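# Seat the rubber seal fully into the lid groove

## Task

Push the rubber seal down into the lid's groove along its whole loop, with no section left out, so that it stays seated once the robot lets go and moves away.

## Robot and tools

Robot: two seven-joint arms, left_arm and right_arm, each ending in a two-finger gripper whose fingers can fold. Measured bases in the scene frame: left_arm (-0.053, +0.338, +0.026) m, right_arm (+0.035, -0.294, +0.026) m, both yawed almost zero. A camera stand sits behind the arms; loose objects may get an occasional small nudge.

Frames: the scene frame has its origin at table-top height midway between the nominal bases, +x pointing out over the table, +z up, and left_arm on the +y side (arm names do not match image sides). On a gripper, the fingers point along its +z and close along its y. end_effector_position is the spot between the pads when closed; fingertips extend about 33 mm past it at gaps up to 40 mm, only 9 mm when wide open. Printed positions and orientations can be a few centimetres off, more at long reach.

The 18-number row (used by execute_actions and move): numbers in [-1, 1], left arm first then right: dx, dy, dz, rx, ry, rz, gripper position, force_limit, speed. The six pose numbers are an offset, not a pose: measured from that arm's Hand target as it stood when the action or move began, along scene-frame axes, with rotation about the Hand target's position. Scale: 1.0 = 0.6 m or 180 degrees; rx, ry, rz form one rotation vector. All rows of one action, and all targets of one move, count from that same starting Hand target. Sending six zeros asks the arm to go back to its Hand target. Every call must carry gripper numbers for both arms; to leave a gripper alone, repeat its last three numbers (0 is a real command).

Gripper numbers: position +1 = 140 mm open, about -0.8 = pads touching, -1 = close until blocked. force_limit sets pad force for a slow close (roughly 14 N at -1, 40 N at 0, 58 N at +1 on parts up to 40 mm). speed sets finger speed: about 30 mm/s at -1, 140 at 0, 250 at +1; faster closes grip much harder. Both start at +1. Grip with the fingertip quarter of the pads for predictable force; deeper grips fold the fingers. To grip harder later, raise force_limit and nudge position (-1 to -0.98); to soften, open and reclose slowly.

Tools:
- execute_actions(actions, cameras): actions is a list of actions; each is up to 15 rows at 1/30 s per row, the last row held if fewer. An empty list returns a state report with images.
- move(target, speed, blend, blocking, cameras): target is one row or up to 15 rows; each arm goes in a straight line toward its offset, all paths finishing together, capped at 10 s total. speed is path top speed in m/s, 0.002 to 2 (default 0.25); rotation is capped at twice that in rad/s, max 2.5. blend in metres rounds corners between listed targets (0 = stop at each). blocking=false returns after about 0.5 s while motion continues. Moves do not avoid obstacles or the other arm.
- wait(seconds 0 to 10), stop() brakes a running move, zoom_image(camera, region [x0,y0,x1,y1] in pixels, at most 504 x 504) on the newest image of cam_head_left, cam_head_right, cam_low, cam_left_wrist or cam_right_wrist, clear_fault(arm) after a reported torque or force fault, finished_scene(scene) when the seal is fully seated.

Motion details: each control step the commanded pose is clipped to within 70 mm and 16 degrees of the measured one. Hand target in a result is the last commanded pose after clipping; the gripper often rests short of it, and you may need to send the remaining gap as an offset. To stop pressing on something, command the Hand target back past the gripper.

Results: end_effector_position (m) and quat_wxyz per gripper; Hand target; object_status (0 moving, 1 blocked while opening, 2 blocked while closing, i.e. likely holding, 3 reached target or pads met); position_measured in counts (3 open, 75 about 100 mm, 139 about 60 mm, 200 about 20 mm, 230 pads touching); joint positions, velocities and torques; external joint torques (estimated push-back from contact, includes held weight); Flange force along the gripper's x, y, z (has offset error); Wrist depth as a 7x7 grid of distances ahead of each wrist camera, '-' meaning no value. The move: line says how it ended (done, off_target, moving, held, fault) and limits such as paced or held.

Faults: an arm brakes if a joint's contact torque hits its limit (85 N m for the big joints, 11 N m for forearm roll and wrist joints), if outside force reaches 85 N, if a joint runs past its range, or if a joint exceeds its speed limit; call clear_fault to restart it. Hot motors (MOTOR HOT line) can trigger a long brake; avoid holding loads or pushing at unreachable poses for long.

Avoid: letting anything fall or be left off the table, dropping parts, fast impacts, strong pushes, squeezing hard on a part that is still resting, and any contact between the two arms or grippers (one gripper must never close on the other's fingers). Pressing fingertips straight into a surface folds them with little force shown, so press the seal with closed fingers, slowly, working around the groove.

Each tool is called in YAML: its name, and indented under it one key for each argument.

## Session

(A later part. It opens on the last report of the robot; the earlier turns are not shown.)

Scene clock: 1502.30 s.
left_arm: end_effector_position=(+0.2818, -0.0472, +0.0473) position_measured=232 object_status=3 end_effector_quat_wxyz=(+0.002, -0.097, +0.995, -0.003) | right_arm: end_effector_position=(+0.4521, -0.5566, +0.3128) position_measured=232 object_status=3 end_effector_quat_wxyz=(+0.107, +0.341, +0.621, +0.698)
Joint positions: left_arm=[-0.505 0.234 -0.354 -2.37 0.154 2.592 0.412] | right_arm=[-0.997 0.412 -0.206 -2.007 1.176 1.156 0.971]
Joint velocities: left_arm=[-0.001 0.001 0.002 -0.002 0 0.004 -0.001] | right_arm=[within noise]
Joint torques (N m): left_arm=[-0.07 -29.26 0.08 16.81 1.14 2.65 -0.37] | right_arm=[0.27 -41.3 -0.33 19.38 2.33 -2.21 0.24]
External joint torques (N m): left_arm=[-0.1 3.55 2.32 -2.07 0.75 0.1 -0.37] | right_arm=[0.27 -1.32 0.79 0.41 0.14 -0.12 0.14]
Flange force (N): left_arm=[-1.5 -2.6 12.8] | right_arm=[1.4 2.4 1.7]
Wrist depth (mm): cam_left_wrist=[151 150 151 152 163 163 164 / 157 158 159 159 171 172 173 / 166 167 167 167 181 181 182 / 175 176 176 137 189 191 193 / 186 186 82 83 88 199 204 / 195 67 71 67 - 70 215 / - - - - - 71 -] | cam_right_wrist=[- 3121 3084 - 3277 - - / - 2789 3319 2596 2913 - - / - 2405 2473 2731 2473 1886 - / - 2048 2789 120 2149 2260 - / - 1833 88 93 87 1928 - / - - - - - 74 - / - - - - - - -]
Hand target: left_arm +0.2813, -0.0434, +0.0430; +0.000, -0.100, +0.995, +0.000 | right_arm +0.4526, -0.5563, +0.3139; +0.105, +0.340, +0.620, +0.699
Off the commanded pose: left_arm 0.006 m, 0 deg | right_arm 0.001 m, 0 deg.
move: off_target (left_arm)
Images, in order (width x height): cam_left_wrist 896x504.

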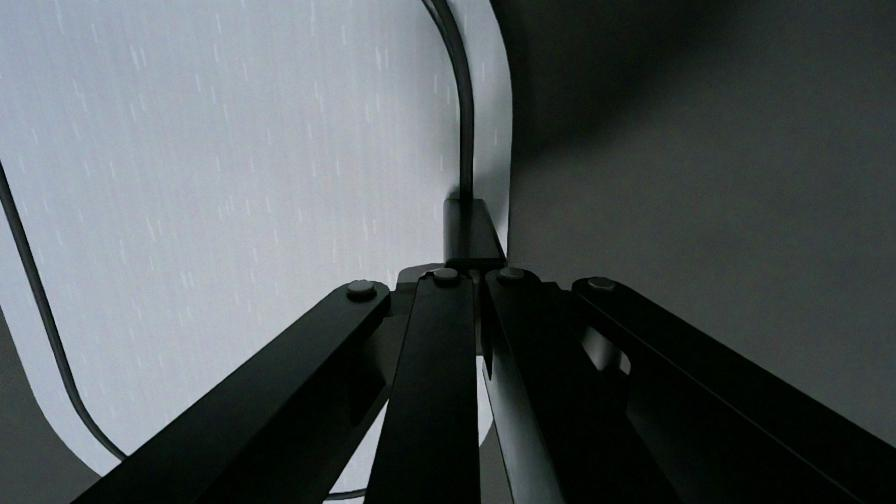

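move:
  target:
    - [0,0,0.0242,0,0,0,-1,-1,-0.5,0,0,0,0,0,0,-1,-1,-0.5]
    - [-0.0297,-0.005,0.0242,0,0,0,-1,-1,-0.5,0,0,0,0,0,0,-1,-1,-0.5]
    - [-0.0297,-0.005,0,0,0,0,-1,-1,-0.5,0,0,0,0,0,0,-1,-1,-0.5]
    - [-0.0297,-0.005,0.0242,0,0,0,-1,-1,-0.5,0,0,0,0,0,0,-1,-1,-0.5]
    - [-0.0597,-0.0083,0.0242,0,0,0,-1,-1,-0.5,0,0,0,0,0,0,-1,-1,-0.5]
    - [-0.0597,-0.0083,0.0117,0,0,0,-1,-1,-0.5,0,0,0,0,0,0,-1,-1,-0.5]
    - [-0.059,-0.0113,0,0,0,0,-1,-1,-0.5,0,0,0,0,0,0,-1,-1,-0.5]
    - [-0.059,-0.0113,0.0242,0,0,0,-1,-1,-0.5,0,0,0,0,0,0,-1,-1,-0.5]
    - [-0.0853,-0.0148,0.0242,0,0,0.0444,-1,-1,-0.5,0,0,0,0,0,0,-1,-1,-0.5]
    - [-0.0853,-0.0148,0.0117,0,0,0.0444,-1,-1,-0.5,0,0,0,0,0,0,-1,-1,-0.5]
    - [-0.0842,-0.0183,0,0,0,0.0444,-1,-1,-0.5,0,0,0,0,0,0,-1,-1,-0.5]
  speed: [0.1,0.12,0.05,0.1,0.12,0.06,0.04,0.1,0.12,0.06,0.04]
  blend: [0.003,0.002,0,0.003,0.002,0.001,0,0.003,0.002,0.001,0]
  cameras: ["cam_left_wrist"]

zoom_image:
  camera: "cam_left_wrist"
  region: [340, 0, 600, 210]

Scene clock: 1523.67 s.
left_arm: end_effector_position=(+0.2300, -0.0538, +0.0463) position_measured=232 object_status=3 end_effector_quat_wxyz=(+0.000, -0.166, +0.986, +0.002) | right_arm: end_effector_position=(+0.4521, -0.5566, +0.3128) position_measured=232 object_status=3 end_effector_quat_wxyz=(+0.107, +0.341, +0.621, +0.698)
Joint positions: left_arm=[-0.594 0.177 -0.355 -2.454 0.126 2.614 0.201] | right_arm=[-0.997 0.412 -0.206 -2.007 1.176 1.156 0.971]
Joint velocities: left_arm=[-0.001 0.001 -0.002 -0.001 -0.001 0.001 -0.006] | right_arm=[within noise]
Joint torques (N m): left_arm=[-0.59 -25.1 -0.29 18.24 1 3.96 -0.42] | right_arm=[0.25 -41.31 -0.4 19.37 2.33 -2.21 0.24]
External joint torques (N m): left_arm=[-0.49 5.45 1.46 -0.17 0.62 1.41 -0.42] | right_arm=[0.14 -1.21 0.63 0.35 0.13 -0.11 0.13]
Flange force (N): left_arm=[-2.7 -12.4 21.0] | right_arm=[1.4 2.2 1.4]
Wrist depth (mm): cam_left_wrist=[148 149 150 161 163 163 165 / 156 157 158 167 171 173 174 / 164 165 166 169 180 182 183 / 173 174 174 125 189 192 193 / 183 184 83 83 88 200 205 / 192 67 71 67 - 70 216 / - - - - - 70 -] | cam_right_wrist=[422 3197 3745 3745 3013 3048 2300 / 406 2675 3048 3405 - 2913 2450 / - 2320 2320 2149 2545 2383 2320 / - 2167 2881 120 2167 2222 2341 / - 1971 88 93 87 87 2241 / - - - - - 74 1928 / - - - - - - -]
Hand target: left_arm +0.2308, -0.0544, +0.0430; +0.000, -0.169, +0.986, +0.000 | right_arm +0.4526, -0.5563, +0.3139; +0.105, +0.340, +0.620, +0.699
Off the commanded pose: left_arm 0.003 m, 0 deg | right_arm 0.001 m, 0 deg.
move: done
Images, in order (width x height): cam_left_wrist 896x504.

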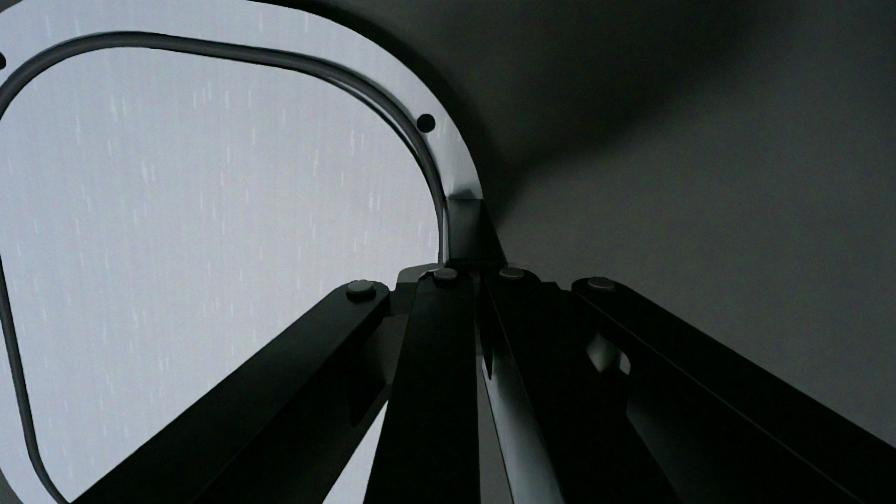

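Scaled by 1.938 from the camera's 896x504 image, which has a finer 1280x720 frame.

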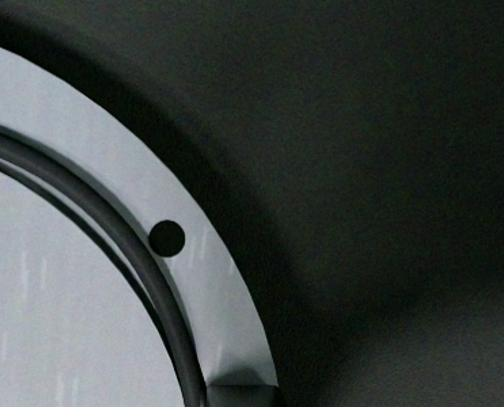

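move:
  target:
    - [0,0,0.0242,0,0,0,-1,-1,-0.5,0,0,0,0,0,0,-1,-1,-0.5]
    - [-0.0227,-0.0123,0.0242,0,0,0.0639,-1,-1,-0.5,0,0,0,0,0,0,-1,-1,-0.5]
    - [-0.0227,-0.0123,0.0083,0,0,0.0639,-1,-1,-0.5,0,0,0,0,0,0,-1,-1,-0.5]
    - [-0.0183,-0.0195,0.005,0,0,0.0639,-1,-1,-0.5,0,0,0,0,0,0,-1,-1,-0.5]
    - [-0.0183,-0.0195,0.0017,0,0,0.0639,-1,-1,-0.5,0,0,0,0,0,0,-1,-1,-0.5]
  speed: [0.1,0.12,0.06,0.02,0.03]
  blend: [0.003,0.002,0.001,0.001,0]
  cameras: ["cam_left_wrist"]

zoom_image:
  camera: "cam_left_wrist"
  region: [340, 0, 600, 210]

Scene clock: 1559.53 s.
left_arm: end_effector_position=(+0.2180, -0.0652, +0.0463) position_measured=232 object_status=3 end_effector_quat_wxyz=(-0.001, -0.264, +0.964, +0.002) | right_arm: end_effector_position=(+0.4521, -0.5566, +0.3128) position_measured=232 object_status=3 end_effector_quat_wxyz=(+0.107, +0.341, +0.621, +0.698)
Joint positions: left_arm=[-0.661 0.182 -0.323 -2.444 0.114 2.608 -0.025] | right_arm=[-0.997 0.412 -0.206 -2.007 1.176 1.156 0.971]
Joint velocities: left_arm=[0 -0.001 0 0.001 0.001 0 -0.006] | right_arm=[within noise]
Joint torques (N m): left_arm=[-0.38 -26.76 0.02 18.75 1.06 3.91 -0.37] | right_arm=[0.28 -41.3 -0.4 19.38 2.33 -2.22 0.27]
External joint torques (N m): left_arm=[-0.32 4.33 1.63 0.29 0.68 1.36 -0.37] | right_arm=[0.31 -1.48 0.74 0.5 0.15 -0.13 0.16]
Flange force (N): left_arm=[-0.2 -11.4 17.4] | right_arm=[1.5 2.7 1.7]
Wrist depth (mm): cam_left_wrist=[149 149 151 162 163 163 165 / 156 156 157 167 171 172 174 / 164 165 166 169 180 182 183 / 173 173 175 125 189 192 194 / 183 184 83 83 88 200 206 / 192 67 71 67 - 70 217 / - - - - - 71 -] | cam_right_wrist=[- 2731 3084 - 3405 - 2789 / - 2731 2789 4444 - - 2545 / - 2203 2260 2222 2703 2850 2114 / - 2081 2819 120 2167 - - / 350 1833 88 93 87 83 1914 / - - - - - 74 1942 / - - - - - - -]
Hand target: left_arm +0.2198, -0.0661, +0.0440; +0.000, -0.267, +0.964, +0.000 | right_arm +0.4526, -0.5563, +0.3139; +0.105, +0.340, +0.620, +0.699
Off the commanded pose: left_arm 0.003 m, 0 deg | right_arm 0.001 m, 0 deg.
move: done
Images, in order (width x height): cam_left_wrist 896x504.

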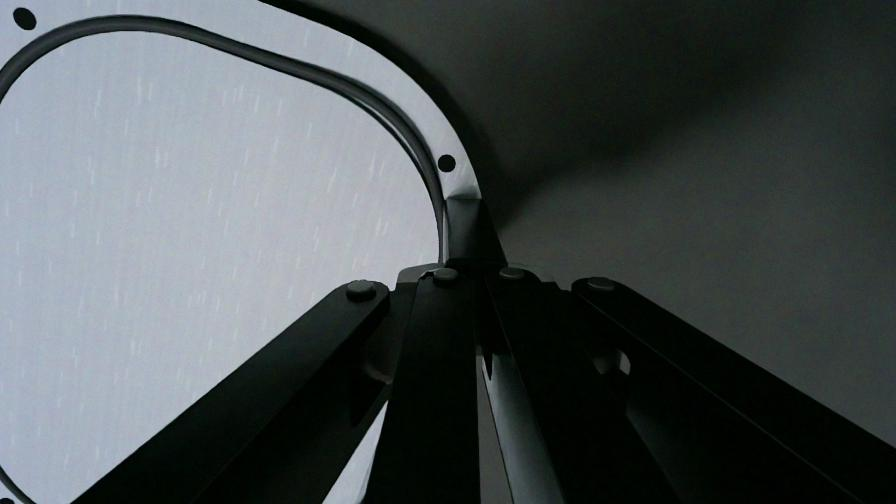

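Scaled by 1.938 from the camera's 896x504 image, which has a finer 1280x720 frame.

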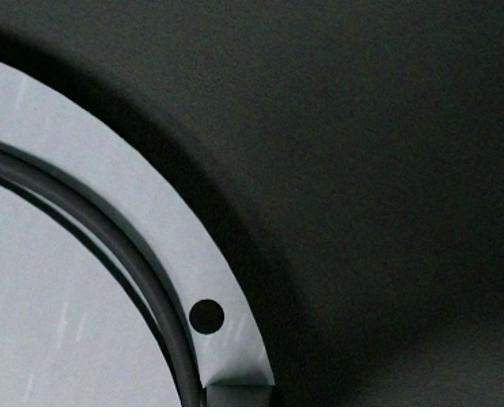

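move:
  target:
    - [0,0,0.0225,0,0,0,-1,-1,-0.5,0,0,0,0,0,0,-1,-1,-0.5]
    - [-0.0155,-0.0175,0.0225,0,0,0.0389,-1,-1,-0.5,0,0,0,0,0,0,-1,-1,-0.5]
    - [-0.0155,-0.0175,0.0067,0,0,0.0389,-1,-1,-0.5,0,0,0,0,0,0,-1,-1,-0.5]
    - [-0.0115,-0.0228,0,0,0,0.0389,-1,-1,-0.5,0,0,0,0,0,0,-1,-1,-0.5]
    - [-0.0115,-0.0228,0.0225,0,0,0.0389,-1,-1,-0.5,0,0,0,0,0,0,-1,-1,-0.5]
    - [-0.0333,-0.0362,0.0225,0,0,0.1167,-1,-1,-0.5,0,0,0,0,0,0,-1,-1,-0.5]
    - [-0.0333,-0.0362,0.0067,0,0,0.1167,-1,-1,-0.5,0,0,0,0,0,0,-1,-1,-0.5]
    - [-0.028,-0.0402,0,0,0,0.1167,-1,-1,-0.5,0,0,0,0,0,0,-1,-1,-0.5]
  speed: [0.1,0.12,0.06,0.03,0.1,0.12,0.06,0.03]
  blend: [0.003,0.002,0.001,0,0.003,0.002,0.001,0]
  cameras: ["cam_left_wrist"]

zoom_image:
  camera: "cam_left_wrist"
  region: [340, 0, 600, 210]

Scene clock: 1585.13 s.
left_arm: end_effector_position=(+0.2010, -0.0896, +0.0464) position_measured=232 object_status=3 end_effector_quat_wxyz=(-0.001, -0.436, +0.900, +0.002) | right_arm: end_effector_position=(+0.4521, -0.5566, +0.3128) position_measured=232 object_status=3 end_effector_quat_wxyz=(+0.107, +0.341, +0.621, +0.698)
Joint positions: left_arm=[-0.793 0.204 -0.25 -2.405 0.095 2.596 -0.433] | right_arm=[-0.997 0.412 -0.206 -2.007 1.176 1.156 0.971]
Joint velocities: left_arm=[0 0 0 -0.001 0.001 0.001 -0.006] | right_arm=[within noise]
Joint torques (N m): left_arm=[-0.33 -28.42 0.29 18.93 1.08 3.85 -0.3] | right_arm=[0.24 -41.32 -0.38 19.35 2.34 -2.22 0.24]
External joint torques (N m): left_arm=[-0.26 4.3 1.69 0.16 0.68 1.24 -0.3] | right_arm=[0.26 -1.43 0.75 0.44 0.15 -0.12 0.14]
Flange force (N): left_arm=[3.8 -9.5 15.7] | right_arm=[1.6 2.5 1.7]
Wrist depth (mm): cam_left_wrist=[149 149 150 161 163 163 165 / 155 156 157 168 171 172 174 / 164 165 166 169 180 182 183 / 173 174 175 125 190 192 194 / 183 184 83 83 88 200 206 / 193 68 71 67 - 70 217 / - - - - - 70 -] | cam_right_wrist=[- - 3197 3013 2497 2913 - / - 2913 3237 3159 2913 2622 1971 / 432 2203 3159 2222 2260 - - / - 2097 2622 120 2097 - - / - 1859 88 93 87 87 2017 / - - - - - 74 2001 / - - - - - - -]
Hand target: left_arm +0.2030, -0.0902, +0.0440; +0.000, -0.438, +0.899, +0.000 | right_arm +0.4526, -0.5563, +0.3139; +0.105, +0.340, +0.620, +0.699
Off the commanded pose: left_arm 0.003 m, 0 deg | right_arm 0.001 m, 0 deg.
move: done
Images, in order (width x height): cam_left_wrist 896x504.

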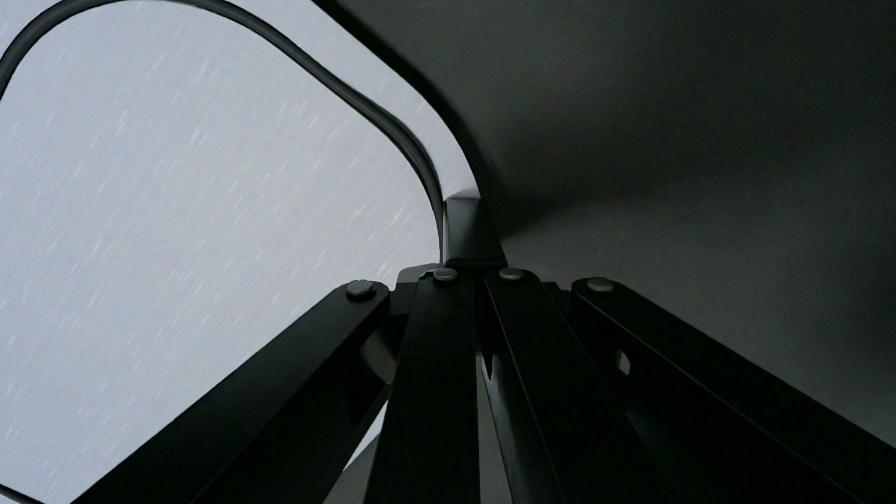

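Scaled by 1.938 from the camera's 896x504 image, which has a finer 1280x720 frame.

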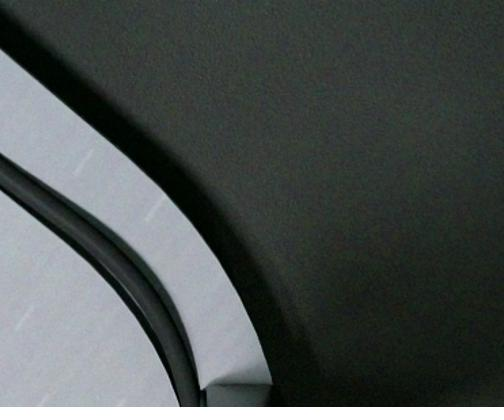

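move:
  target:
    - [0,0,0.0225,0,0,0,-1,-1,-0.5,0,0,0,0,0,0,-1,-1,-0.5]
    - [0.0058,-0.0105,0.0225,0,0,-0.0167,-1,-1,-0.5,0,0,0,0,0,0,-1,-1,-0.5]
    - [0.0058,-0.0105,0,0,0,-0.0167,-1,-1,-0.5,0,0,0,0,0,0,-1,-1,-0.5]
  speed: [0.1,0.12,0.05]
  blend: [0.003,0.002,0]
  cameras: ["cam_left_wrist"]

zoom_image:
  camera: "cam_left_wrist"
  region: [340, 0, 600, 210]

Scene clock: 1602.37 s.
left_arm: end_effector_position=(+0.2066, -0.0967, +0.0471) position_measured=232 object_status=3 end_effector_quat_wxyz=(+0.000, -0.419, +0.908, +0.000) | right_arm: end_effector_position=(+0.4521, -0.5566, +0.3128) position_measured=232 object_status=3 end_effector_quat_wxyz=(+0.107, +0.341, +0.621, +0.698)
Joint positions: left_arm=[-0.787 0.221 -0.253 -2.378 0.105 2.59 -0.4] | right_arm=[-0.997 0.412 -0.206 -2.007 1.176 1.156 0.971]
Joint velocities: left_arm=[0.001 0.001 0.001 0 0.001 0 0.006] | right_arm=[within noise]
Joint torques (N m): left_arm=[-0.43 -29.12 -0.91 18.06 0.93 3.45 0.25] | right_arm=[0.26 -41.3 -0.36 19.34 2.33 -2.21 0.22]
External joint torques (N m): left_arm=[-0.45 4.38 0.57 -0.97 0.53 0.82 0.25] | right_arm=[0.19 -1.29 0.71 0.38 0.13 -0.11 0.11]
Flange force (N): left_arm=[2.0 -5.9 13.4] | right_arm=[1.5 2.2 1.6]
Wrist depth (mm): cam_left_wrist=[149 151 151 162 163 164 165 / 156 157 158 167 172 173 174 / 165 166 167 169 181 183 183 / 174 175 176 125 190 193 194 / 185 185 83 83 88 200 206 / 194 68 71 67 - 70 217 / - - - - - 70 -] | cam_right_wrist=[- 3048 2850 3972 3084 - 2946 / - 2405 2881 2979 - - - / - 2149 2703 3641 2521 - 2203 / - 2097 2570 120 2114 2450 2149 / - 1833 88 93 87 87 - / - - - - - 74 1886 / - - - - - - -]
Hand target: left_arm +0.2065, -0.0965, +0.0440; +0.000, -0.414, +0.910, +0.000 | right_arm +0.4526, -0.5563, +0.3139; +0.105, +0.340, +0.620, +0.699
Off the commanded pose: left_arm 0.003 m, 1 deg | right_arm 0.001 m, 0 deg.
move: done
Images, in order (width x height): cam_left_wrist 896x504.

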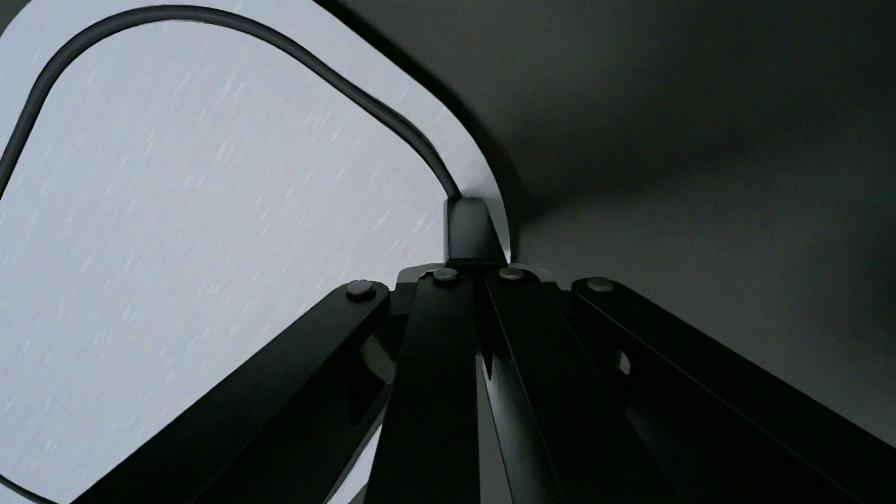

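Scaled by 1.938 from the camera's 896x504 image, which has a finer 1280x720 frame.

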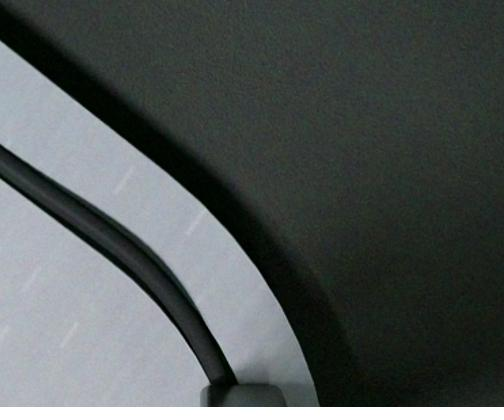

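move:
  target:
    - [0,0,0.0225,0,0,0,-1,-1,-0.5,0,0,0,0,0,0,-1,-1,-0.5]
    - [-0.0092,-0.0183,0.0225,0,0,0.0806,-1,-1,-0.5,0,0,0,0,0,0,-1,-1,-0.5]
    - [-0.0092,-0.0183,0,0,0,0.0806,-1,-1,-0.5,0,0,0,0,0,0,-1,-1,-0.5]
    - [-0.0092,-0.0183,0.0225,0,0,0.0806,-1,-1,-0.5,0,0,0,0,0,0,-1,-1,-0.5]
    - [-0.0172,-0.0417,0.0225,0,0,0.1639,-1,-1,-0.5,0,0,0,0,0,0,-1,-1,-0.5]
    - [-0.0172,-0.0417,0,0,0,0.1639,-1,-1,-0.5,0,0,0,0,0,0,-1,-1,-0.5]
  speed: [0.1,0.12,0.05,0.1,0.12,0.05]
  blend: [0.003,0.002,0,0.003,0.002,0]
  cameras: ["cam_left_wrist"]

zoom_image:
  camera: "cam_left_wrist"
  region: [340, 0, 600, 210]

Scene clock: 1622.27 s.
left_arm: end_effector_position=(+0.1960, -0.1207, +0.0470) position_measured=232 object_status=3 end_effector_quat_wxyz=(+0.000, -0.631, +0.776, +0.002) | right_arm: end_effector_position=(+0.4521, -0.5566, +0.3128) position_measured=232 object_status=3 end_effector_quat_wxyz=(+0.107, +0.341, +0.621, +0.698)
Joint positions: left_arm=[-0.956 0.252 -0.13 -2.321 0.057 2.568 -0.908] | right_arm=[-0.997 0.412 -0.206 -2.007 1.176 1.156 0.971]
Joint velocities: left_arm=[0.001 -0.001 0.001 0.001 0 0 -0.006] | right_arm=[within noise]
Joint torques (N m): left_arm=[-1.26 -30.6 -0.23 18.51 0.77 3.95 -0.36] | right_arm=[0.25 -41.29 -0.4 19.41 2.33 -2.22 0.25]
External joint torques (N m): left_arm=[-1.18 4.67 0.62 -0.71 0.33 1.33 -0.36] | right_arm=[0.21 -1.35 0.69 0.45 0.14 -0.12 0.15]
Flange force (N): left_arm=[6.6 -2.8 14.4] | right_arm=[1.4 2.5 1.5]
Wrist depth (mm): cam_left_wrist=[150 149 150 160 163 163 165 / 156 156 157 162 171 172 173 / 165 165 166 169 180 182 183 / 174 175 176 124 189 192 194 / 184 185 83 83 88 200 206 / 194 68 71 67 - 70 217 / - - - - - 70 -] | cam_right_wrist=[- 3159 2819 5462 - 2648 - / - 2545 2731 3197 - 2760 2570 / 398 2405 2570 2881 2648 2260 2280 / 388 2001 2675 120 2131 2241 - / - 1833 88 93 87 98 - / - - - - - 74 - / - - - - - - -]
Hand target: left_arm +0.1962, -0.1215, +0.0440; +0.000, -0.632, +0.775, +0.000 | right_arm +0.4526, -0.5563, +0.3139; +0.105, +0.340, +0.620, +0.699
Off the commanded pose: left_arm 0.003 m, 0 deg | right_arm 0.001 m, 0 deg.
move: done
Images, in order (width x height): cam_left_wrist 896x504.

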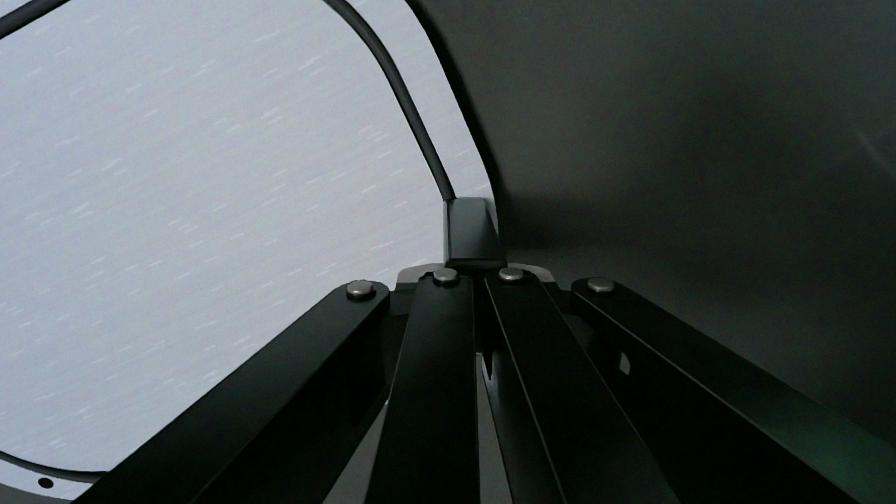

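Scaled by 1.938 from the camera's 896x504 image, which has a finer 1280x720 frame.

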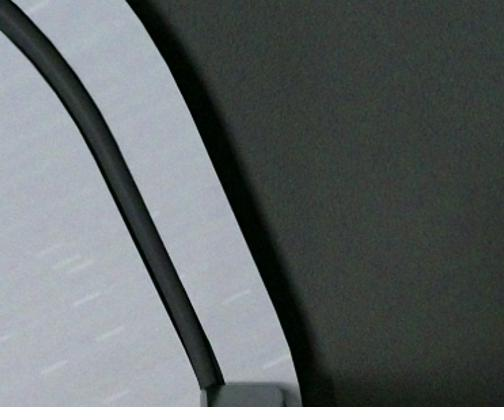

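move:
  target:
    - [0,0,0.04,0,0,0,-1,-1,-0.5,0,0,0,0,0,0,-1,-1,-0.5]
    - [0.17,0.02,0.42,0,0,0,-1,-1,-0.5,0,0,0,0,0,0,-1,-1,-0.5]
  speed: [0.1,0.3]
  blend: [0.005,0]
  cameras: ["cam_left_wrist"]

zoom_image:
  camera: "cam_left_wrist"
  region: [260, 0, 480, 200]

zoom_image:
  camera: "cam_left_wrist"
  region: [440, 0, 660, 200]

zoom_image:
  camera: "cam_left_wrist"
  region: [260, 100, 480, 300]

Scene clock: 1630.87 s.
left_arm: end_effector_position=(+0.2989, -0.1098, +0.2963) position_measured=232 object_status=3 end_effector_quat_wxyz=(+0.001, -0.634, +0.773, -0.002) | right_arm: end_effector_position=(+0.4521, -0.5566, +0.3128) position_measured=232 object_status=3 end_effector_quat_wxyz=(+0.107, +0.341, +0.621, +0.698)
Joint positions: left_arm=[-0.855 0.03 -0.069 -1.9 0.005 1.933 -0.712] | right_arm=[-0.997 0.412 -0.206 -2.007 1.176 1.156 0.971]
Joint velocities: left_arm=[0 0 -0.001 -0.001 0 -0.002 0.005] | right_arm=[within noise]
Joint torques (N m): left_arm=[-0.7 -32.79 -0.01 25.29 0.42 2.49 0.06] | right_arm=[0.27 -41.28 -0.4 19.38 2.32 -2.21 0.24]
External joint torques (N m): left_arm=[-0.59 0.91 0.13 0.44 -0.32 -0.16 0.06] | right_arm=[0.28 -1.43 0.72 0.48 0.14 -0.12 0.14]
Flange force (N): left_arm=[3.2 -3.2 -0.9] | right_arm=[1.5 2.6 1.6]
Wrist depth (mm): cam_left_wrist=[382 382 380 375 383 390 391 / 401 402 392 393 401 411 412 / 1265 422 412 413 430 432 435 / 1361 443 444 119 450 459 459 / 1464 468 79 83 88 472 489 / 1526 - 71 67 - 70 506 / - - - - - 70 -] | cam_right_wrist=[501 2789 - 3693 - - - / 405 2450 3361 2850 - - 2203 / - 2260 3084 3048 3450 - - / - 2048 2819 120 2114 2241 - / - 1833 88 93 87 83 - / 339 - - - - 74 - / - - - - - - -]
Hand target: left_arm +0.2982, -0.1095, +0.2960; +0.000, -0.632, +0.775, +0.000 | right_arm +0.4526, -0.5563, +0.3139; +0.105, +0.340, +0.620, +0.699
Off the commanded pose: left_arm 0.001 m, 0 deg | right_arm 0.001 m, 0 deg.
move: done
Images, in order (width x height): cam_left_wrist 896x504.

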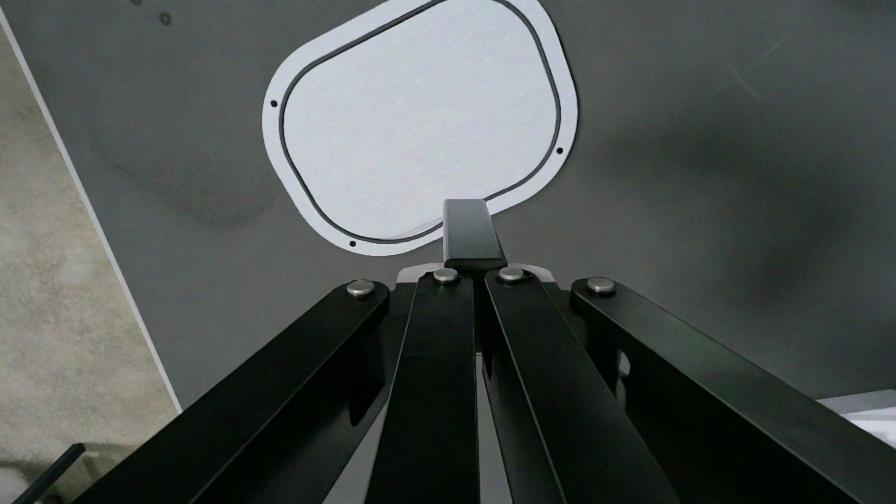

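Scaled by 2.291 from the camera's 896x504 image, which has a finer 1280x720 frame.

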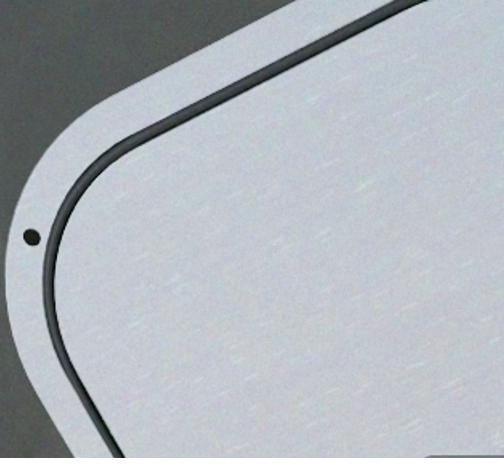

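Scaled by 2.291 from the camera's 896x504 image, which has a finer 1280x720 frame.

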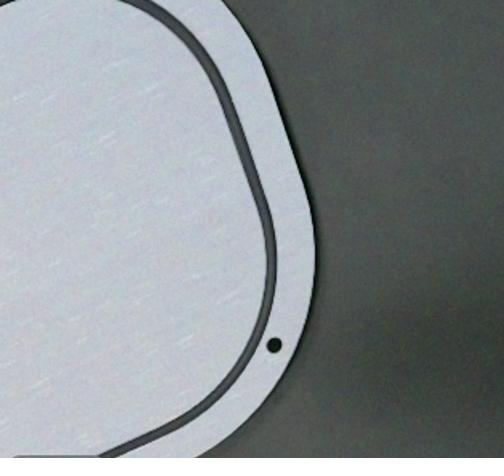

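Scaled by 2.291 from the camera's 896x504 image, which has a finer 1280x720 frame.

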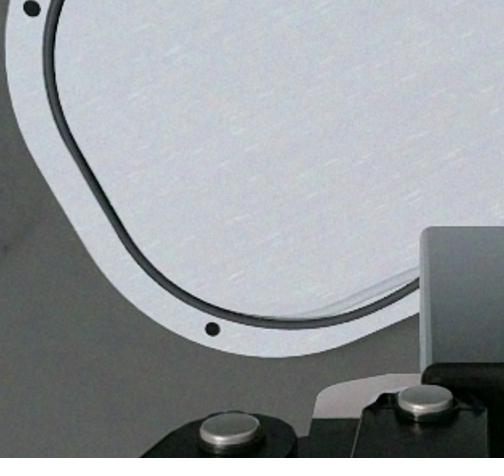

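move:
  target:
    - [0.0628,0.1295,-0.36,0,0,-0.3611,-1,-1,-0.5,0,0,0,0,0,0,-1,-1,-0.5]
  speed: 0.3
  cameras: ["cam_left_wrist"]

zoom_image:
  camera: "cam_left_wrist"
  region: [340, 0, 600, 210]

Scene clock: 1663.50 s.
left_arm: end_effector_position=(+0.3363, -0.0313, +0.0807) position_measured=232 object_status=3 end_effector_quat_wxyz=(+0.001, -0.119, +0.993, +0.002) | right_arm: end_effector_position=(+0.4521, -0.5566, +0.3128) position_measured=232 object_status=3 end_effector_quat_wxyz=(+0.107, +0.341, +0.621, +0.698)
Joint positions: left_arm=[-0.636 0.214 -0.141 -2.264 0.054 2.474 0.534] | right_arm=[-0.997 0.412 -0.206 -2.007 1.176 1.156 0.971]
Joint velocities: left_arm=[0.001 -0.001 0 0.001 -0.001 0.001 0.006] | right_arm=[within noise]
Joint torques (N m): left_arm=[-0.31 -34.64 -1.08 19.87 -0.06 2.82 0.05] | right_arm=[0.25 -41.31 -0.4 19.4 2.33 -2.21 0.24]
External joint torques (N m): left_arm=[-0.31 0.87 -0.33 -0.72 -0.52 0.29 0.05] | right_arm=[0.33 -1.41 0.79 0.46 0.14 -0.12 0.13]
Flange force (N): left_arm=[0.9 0.7 2.3] | right_arm=[1.5 2.5 1.7]
Wrist depth (mm): cam_left_wrist=[179 180 181 184 194 195 196 / 188 189 190 192 204 205 207 / 197 198 200 202 215 216 218 / 209 210 211 124 225 230 230 / 231 220 83 83 88 237 244 / 246 - 71 67 - 70 257 / - - - - - 70 -] | cam_right_wrist=[- 3048 2622 3496 - - 2570 / - 2341 3237 3159 2946 2521 2473 / - 2320 2362 2185 2789 - - / - 2017 2819 120 2048 - - / - 1873 88 93 87 1914 1956 / - - - - - 74 - / - - - - - - -]
Hand target: left_arm +0.3359, -0.0318, +0.0800; +0.000, -0.117, +0.993, +0.000 | right_arm +0.4526, -0.5563, +0.3139; +0.105, +0.340, +0.620, +0.699
Off the commanded pose: left_arm 0.001 m, 0 deg | right_arm 0.001 m, 0 deg.
move: done
Images, in order (width x height): cam_left_wrist 896x504.

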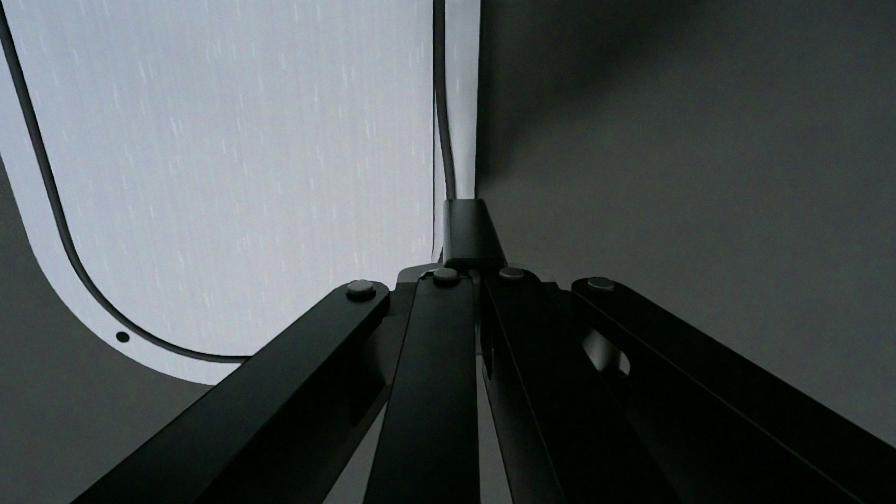

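Scaled by 1.938 from the camera's 896x504 image, which has a finer 1280x720 frame.

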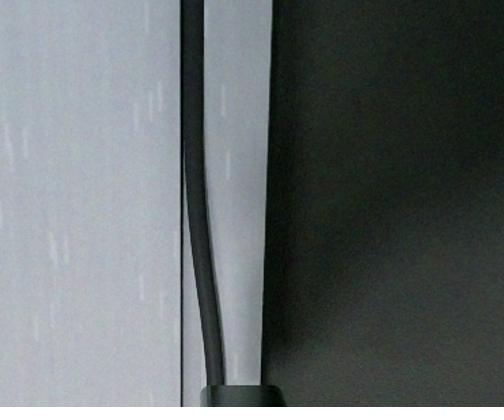

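move:
  target:
    - [0.055,0.0125,0.0,0,0,0,-1,-1,-0.5,0,0,0,0,0,0,-1,-1,-0.5]
  speed: 0.15
  cameras: ["cam_left_wrist"]

zoom_image:
  camera: "cam_left_wrist"
  region: [340, 0, 600, 210]

Scene clock: 1672.53 s.
left_arm: end_effector_position=(+0.3694, -0.0247, +0.0805) position_measured=232 object_status=3 end_effector_quat_wxyz=(+0.001, -0.121, +0.993, -0.001) | right_arm: end_effector_position=(+0.4521, -0.5566, +0.3128) position_measured=232 object_status=3 end_effector_quat_wxyz=(+0.107, +0.341, +0.621, +0.698)
Joint positions: left_arm=[-0.597 0.26 -0.13 -2.197 0.054 2.458 0.582] | right_arm=[-0.997 0.412 -0.206 -2.007 1.176 1.156 0.971]
Joint velocities: left_arm=[0 0 0.001 0 0 -0.001 0.005] | right_arm=[within noise]
Joint torques (N m): left_arm=[-0.32 -35.97 -1.14 21.25 0.46 2.31 0.19] | right_arm=[0.25 -41.3 -0.39 19.37 2.33 -2.23 0.23]
External joint torques (N m): left_arm=[-0.42 1.19 -0.39 0.44 -0.01 -0.23 0.19] | right_arm=[0.38 -1.38 0.84 0.42 0.14 -0.14 0.13]
Flange force (N): left_arm=[-2.5 -4.1 1.6] | right_arm=[1.5 2.5 1.9]
Wrist depth (mm): cam_left_wrist=[180 180 181 182 194 195 195 / 188 189 190 193 203 204 205 / 198 199 200 202 214 215 217 / 212 210 212 124 224 228 229 / 235 232 83 83 88 236 243 / 246 - 71 67 - 70 255 / - - - - - 71 -] | cam_right_wrist=[- 2703 - - - 2850 2760 / - 2320 2675 3048 - 2760 2913 / 410 2260 2427 2979 2521 2819 - / - 2064 2731 120 2097 1542 - / - 1846 88 93 87 87 1873 / - - - - - 74 - / - - - - - - -]
Hand target: left_arm +0.3689, -0.0243, +0.0800; +0.000, -0.117, +0.993, +0.000 | right_arm +0.4526, -0.5563, +0.3139; +0.105, +0.340, +0.620, +0.699
Off the commanded pose: left_arm 0.001 m, 0 deg | right_arm 0.001 m, 0 deg.
move: done
Images, in order (width x height): cam_left_wrist 896x504.

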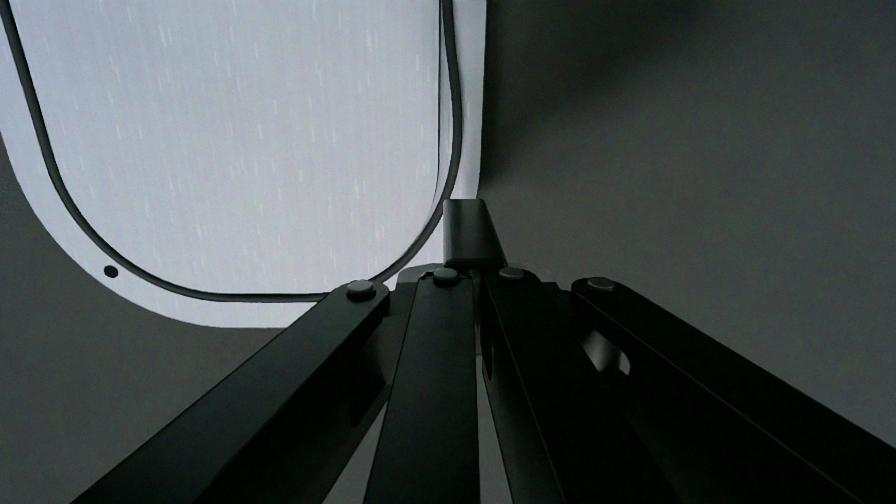

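Scaled by 1.938 from the camera's 896x504 image, which has a finer 1280x720 frame.

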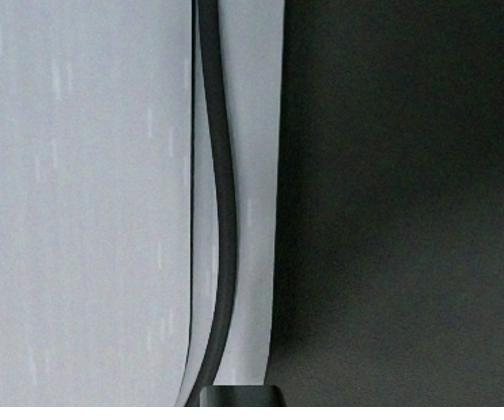

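move:
  target:
    - [-0.0652,-0.011,-0.0333,0,0,0,-1,-1,-0.5,0,0,0,0,0,0,-1,-1,-0.5]
    - [-0.0652,-0.011,-0.0517,0,0,0,-1,-1,-0.5,0,0,0,0,0,0,-1,-1,-0.5]
    - [-0.0603,-0.0285,-0.0537,0,0,0,-1,-1,-0.5,0,0,0,0,0,0,-1,-1,-0.5]
  speed: [0.12,0.05,0.02]
  blend: [0.003,0,0]
  cameras: ["cam_left_wrist"]

zoom_image:
  camera: "cam_left_wrist"
  region: [340, 0, 600, 210]

Scene clock: 1690.70 s.
left_arm: end_effector_position=(+0.3326, -0.0421, +0.0483) position_measured=232 object_status=3 end_effector_quat_wxyz=(+0.000, -0.115, +0.993, -0.002) | right_arm: end_effector_position=(+0.4521, -0.5566, +0.3128) position_measured=232 object_status=3 end_effector_quat_wxyz=(+0.107, +0.341, +0.621, +0.698)
Joint positions: left_arm=[-0.661 0.291 -0.13 -2.258 0.063 2.548 0.518] | right_arm=[-0.997 0.412 -0.206 -2.007 1.176 1.156 0.971]
Joint velocities: left_arm=[-0.001 0 0.002 0 0.002 0 -0.007] | right_arm=[within noise]
Joint torques (N m): left_arm=[-1.42 -35.68 -0.58 19.95 0.85 2.44 -0.3] | right_arm=[0.23 -41.3 -0.42 19.36 2.32 -2.22 0.21]
External joint torques (N m): left_arm=[-1.32 1.28 0.45 0.36 0.43 -0.1 -0.3] | right_arm=[-0.02 -1.26 0.49 0.39 0.12 -0.1 0.1]
Flange force (N): left_arm=[-0.7 -5.4 3.3] | right_arm=[1.6 2.1 1.1]
Wrist depth (mm): cam_left_wrist=[152 151 152 153 164 165 166 / 158 159 160 160 172 174 174 / 167 167 168 168 182 183 184 / 176 176 178 124 190 193 194 / 186 187 83 83 88 200 206 / 207 67 71 67 - 70 217 / - - - - - 70 -] | cam_right_wrist=[- 2731 4096 5042 3277 - 2731 / - 2731 3277 3197 2979 2405 2362 / - 2362 2675 3013 2450 2149 1900 / - 2017 2703 120 2131 2300 2241 / - 1833 88 93 87 83 2017 / - - - - - 74 1833 / - - - - - - -]
Hand target: left_arm +0.3327, -0.0414, +0.0478; +0.000, -0.117, +0.993, +0.000 | right_arm +0.4526, -0.5563, +0.3139; +0.105, +0.340, +0.620, +0.699
Off the commanded pose: left_arm 0.001 m, 0 deg | right_arm 0.001 m, 0 deg.
move: done
Images, in order (width x height): cam_left_wrist 896x504.

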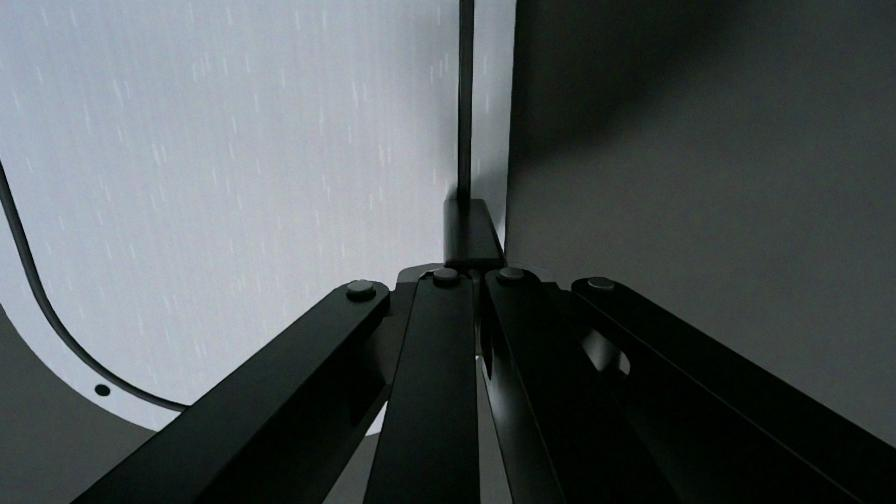

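Scaled by 1.938 from the camera's 896x504 image, which has a finer 1280x720 frame.

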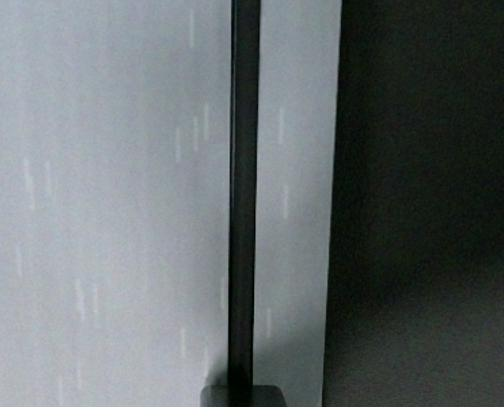

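move:
  target:
    - [0,0.004,-0.0082,0,0,0,-1,-1,-0.5,0,0,0,0,0,0,-1,-1,-0.5]
  speed: 0.03
  cameras: ["cam_left_wrist"]

zoom_image:
  camera: "cam_left_wrist"
  region: [340, 0, 600, 210]

Scene clock: 1695.27 s.
left_arm: end_effector_position=(+0.3328, -0.0426, +0.0472) position_measured=232 object_status=3 end_effector_quat_wxyz=(+0.001, -0.116, +0.993, -0.003) | right_arm: end_effector_position=(+0.4521, -0.5566, +0.3128) position_measured=232 object_status=3 end_effector_quat_wxyz=(+0.107, +0.341, +0.621, +0.698)
Joint positions: left_arm=[-0.662 0.293 -0.129 -2.259 0.064 2.554 0.517] | right_arm=[-0.997 0.412 -0.206 -2.007 1.176 1.156 0.971]
Joint velocities: left_arm=[-0.001 0.002 -0.001 -0.001 -0.001 0.004 0.001] | right_arm=[within noise]
Joint torques (N m): left_arm=[0.08 -33.2 0.81 17.87 1.14 2.81 -0.21] | right_arm=[0.27 -41.28 -0.37 19.37 2.34 -2.21 0.24]
External joint torques (N m): left_arm=[-0.02 3.6 1.65 -1.57 0.72 0.28 -0.21] | right_arm=[0.37 -1.2 0.83 0.36 0.15 -0.11 0.13]
Flange force (N): left_arm=[-1.5 -2.1 9.5] | right_arm=[1.2 2.2 1.8]
Wrist depth (mm): cam_left_wrist=[151 151 151 151 163 164 164 / 157 158 159 159 171 172 173 / 166 167 167 168 180 182 182 / 175 176 177 125 190 192 192 / 185 186 83 83 88 199 204 / 208 68 71 67 - 70 215 / - - - - - 70 -] | cam_right_wrist=[- 2731 - 3197 3048 - - / - 2521 3159 3159 3084 3277 2362 / - 2048 2850 2913 2545 2320 2222 / - 2032 2850 120 2167 2241 2167 / - 1900 88 93 87 83 - / - - - - - 74 1846 / - - - - - - -]
Hand target: left_arm +0.3327, -0.0390, +0.0429; +0.000, -0.117, +0.993, +0.000 | right_arm +0.4526, -0.5563, +0.3139; +0.105, +0.340, +0.620, +0.699
Off the commanded pose: left_arm 0.006 m, 0 deg | right_arm 0.001 m, 0 deg.
move: off_target (left_arm)
Images, in order (width x height): cam_left_wrist 896x504.

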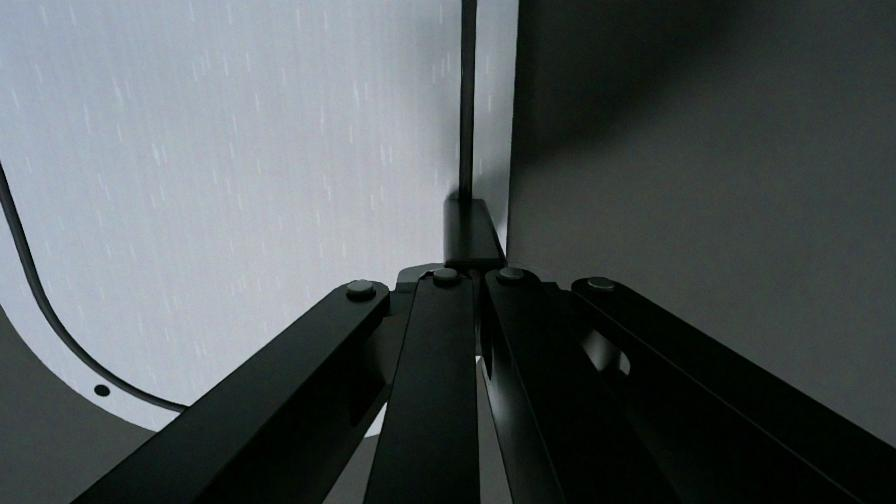

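Scaled by 1.938 from the camera's 896x504 image, which has a finer 1280x720 frame.

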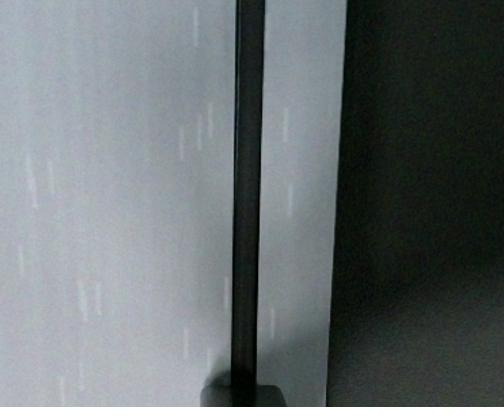

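move:
  target:
    - [0,0,0.0243,0,0,0,-1,-1,-0.5,0,0,0,0,0,0,-1,-1,-0.5]
    - [0.025,0.0075,0.0243,0,0,0,-1,-1,-0.5,0,0,0,0,0,0,-1,-1,-0.5]
    - [0.025,0.0075,0.011,0,0,0,-1,-1,-0.5,0,0,0,0,0,0,-1,-1,-0.5]
    - [0.0263,0.0058,0,0,0,0,-1,-1,-0.5,0,0,0,0,0,0,-1,-1,-0.5]
    - [0.0263,0.0058,0.0243,0,0,0,-1,-1,-0.5,0,0,0,0,0,0,-1,-1,-0.5]
    - [0.054,0.0108,0.0243,0,0,-0.0639,-1,-1,-0.5,0,0,0,0,0,0,-1,-1,-0.5]
    - [0.054,0.0102,0,0,0,-0.0639,-1,-1,-0.5,0,0,0,0,0,0,-1,-1,-0.5]
  speed: [0.1,0.12,0.06,0.04,0.1,0.12,0.05]
  blend: [0.003,0.002,0.001,0,0.003,0.002,0]
  cameras: ["cam_left_wrist"]

zoom_image:
  camera: "cam_left_wrist"
  region: [340, 0, 600, 210]

Scene clock: 1724.23 s.
left_arm: end_effector_position=(+0.3646, -0.0348, +0.0473) position_measured=232 object_status=3 end_effector_quat_wxyz=(+0.001, -0.021, +1.000, -0.001) | right_arm: end_effector_position=(+0.4521, -0.5566, +0.3128) position_measured=232 object_status=3 end_effector_quat_wxyz=(+0.107, +0.341, +0.621, +0.698)
Joint positions: left_arm=[-0.571 0.338 -0.172 -2.189 0.098 2.522 0.733] | right_arm=[-0.997 0.412 -0.206 -2.007 1.176 1.156 0.971]
Joint velocities: left_arm=[-0.001 0 -0.001 0 -0.001 -0.001 0.007] | right_arm=[within noise]
Joint torques (N m): left_arm=[0.31 -33.56 -0.56 18.52 1.12 3.41 0.23] | right_arm=[0.25 -41.28 -0.44 19.33 2.33 -2.22 0.25]
External joint torques (N m): left_arm=[0.24 4.97 0.94 -1.39 0.69 0.89 0.23] | right_arm=[0.36 -1.42 0.77 0.44 0.15 -0.13 0.14]
Flange force (N): left_arm=[-4.4 -3.0 13.0] | right_arm=[1.6 2.5 1.8]
Wrist depth (mm): cam_left_wrist=[151 150 151 153 163 164 165 / 157 158 159 160 171 172 173 / 165 166 167 168 180 182 183 / 175 175 176 125 189 192 193 / 184 185 83 83 88 199 205 / 207 68 71 67 - 70 216 / - - - - - 70 -] | cam_right_wrist=[479 677 4369 - 3855 2521 - / 460 2789 3013 4161 - 2450 2450 / 377 2362 2596 2622 2703 - - / - 2032 2819 120 2149 - 2203 / - 1846 88 93 87 1846 - / - - - - - 74 2081 / - - - - - - -]
Hand target: left_arm +0.3651, -0.0329, +0.0429; +0.000, -0.017, +1.000, +0.000 | right_arm +0.4526, -0.5563, +0.3139; +0.105, +0.340, +0.620, +0.699
Off the commanded pose: left_arm 0.005 m, 0 deg | right_arm 0.001 m, 0 deg.
move: off_target (left_arm)
Images, in order (width x height): cam_left_wrist 896x504.

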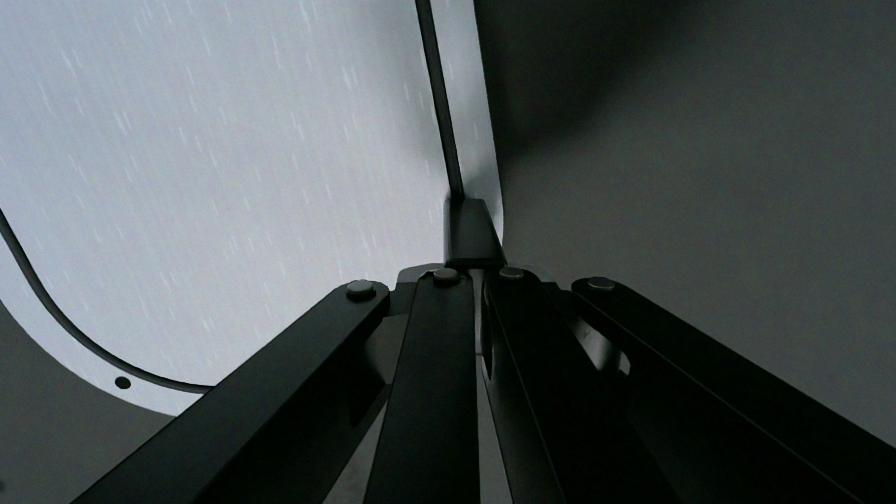

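Scaled by 1.938 from the camera's 896x504 image, which has a finer 1280x720 frame.

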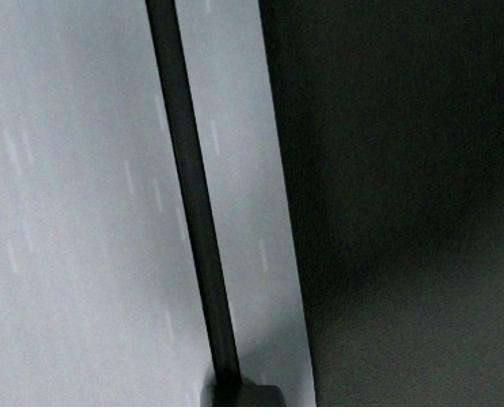

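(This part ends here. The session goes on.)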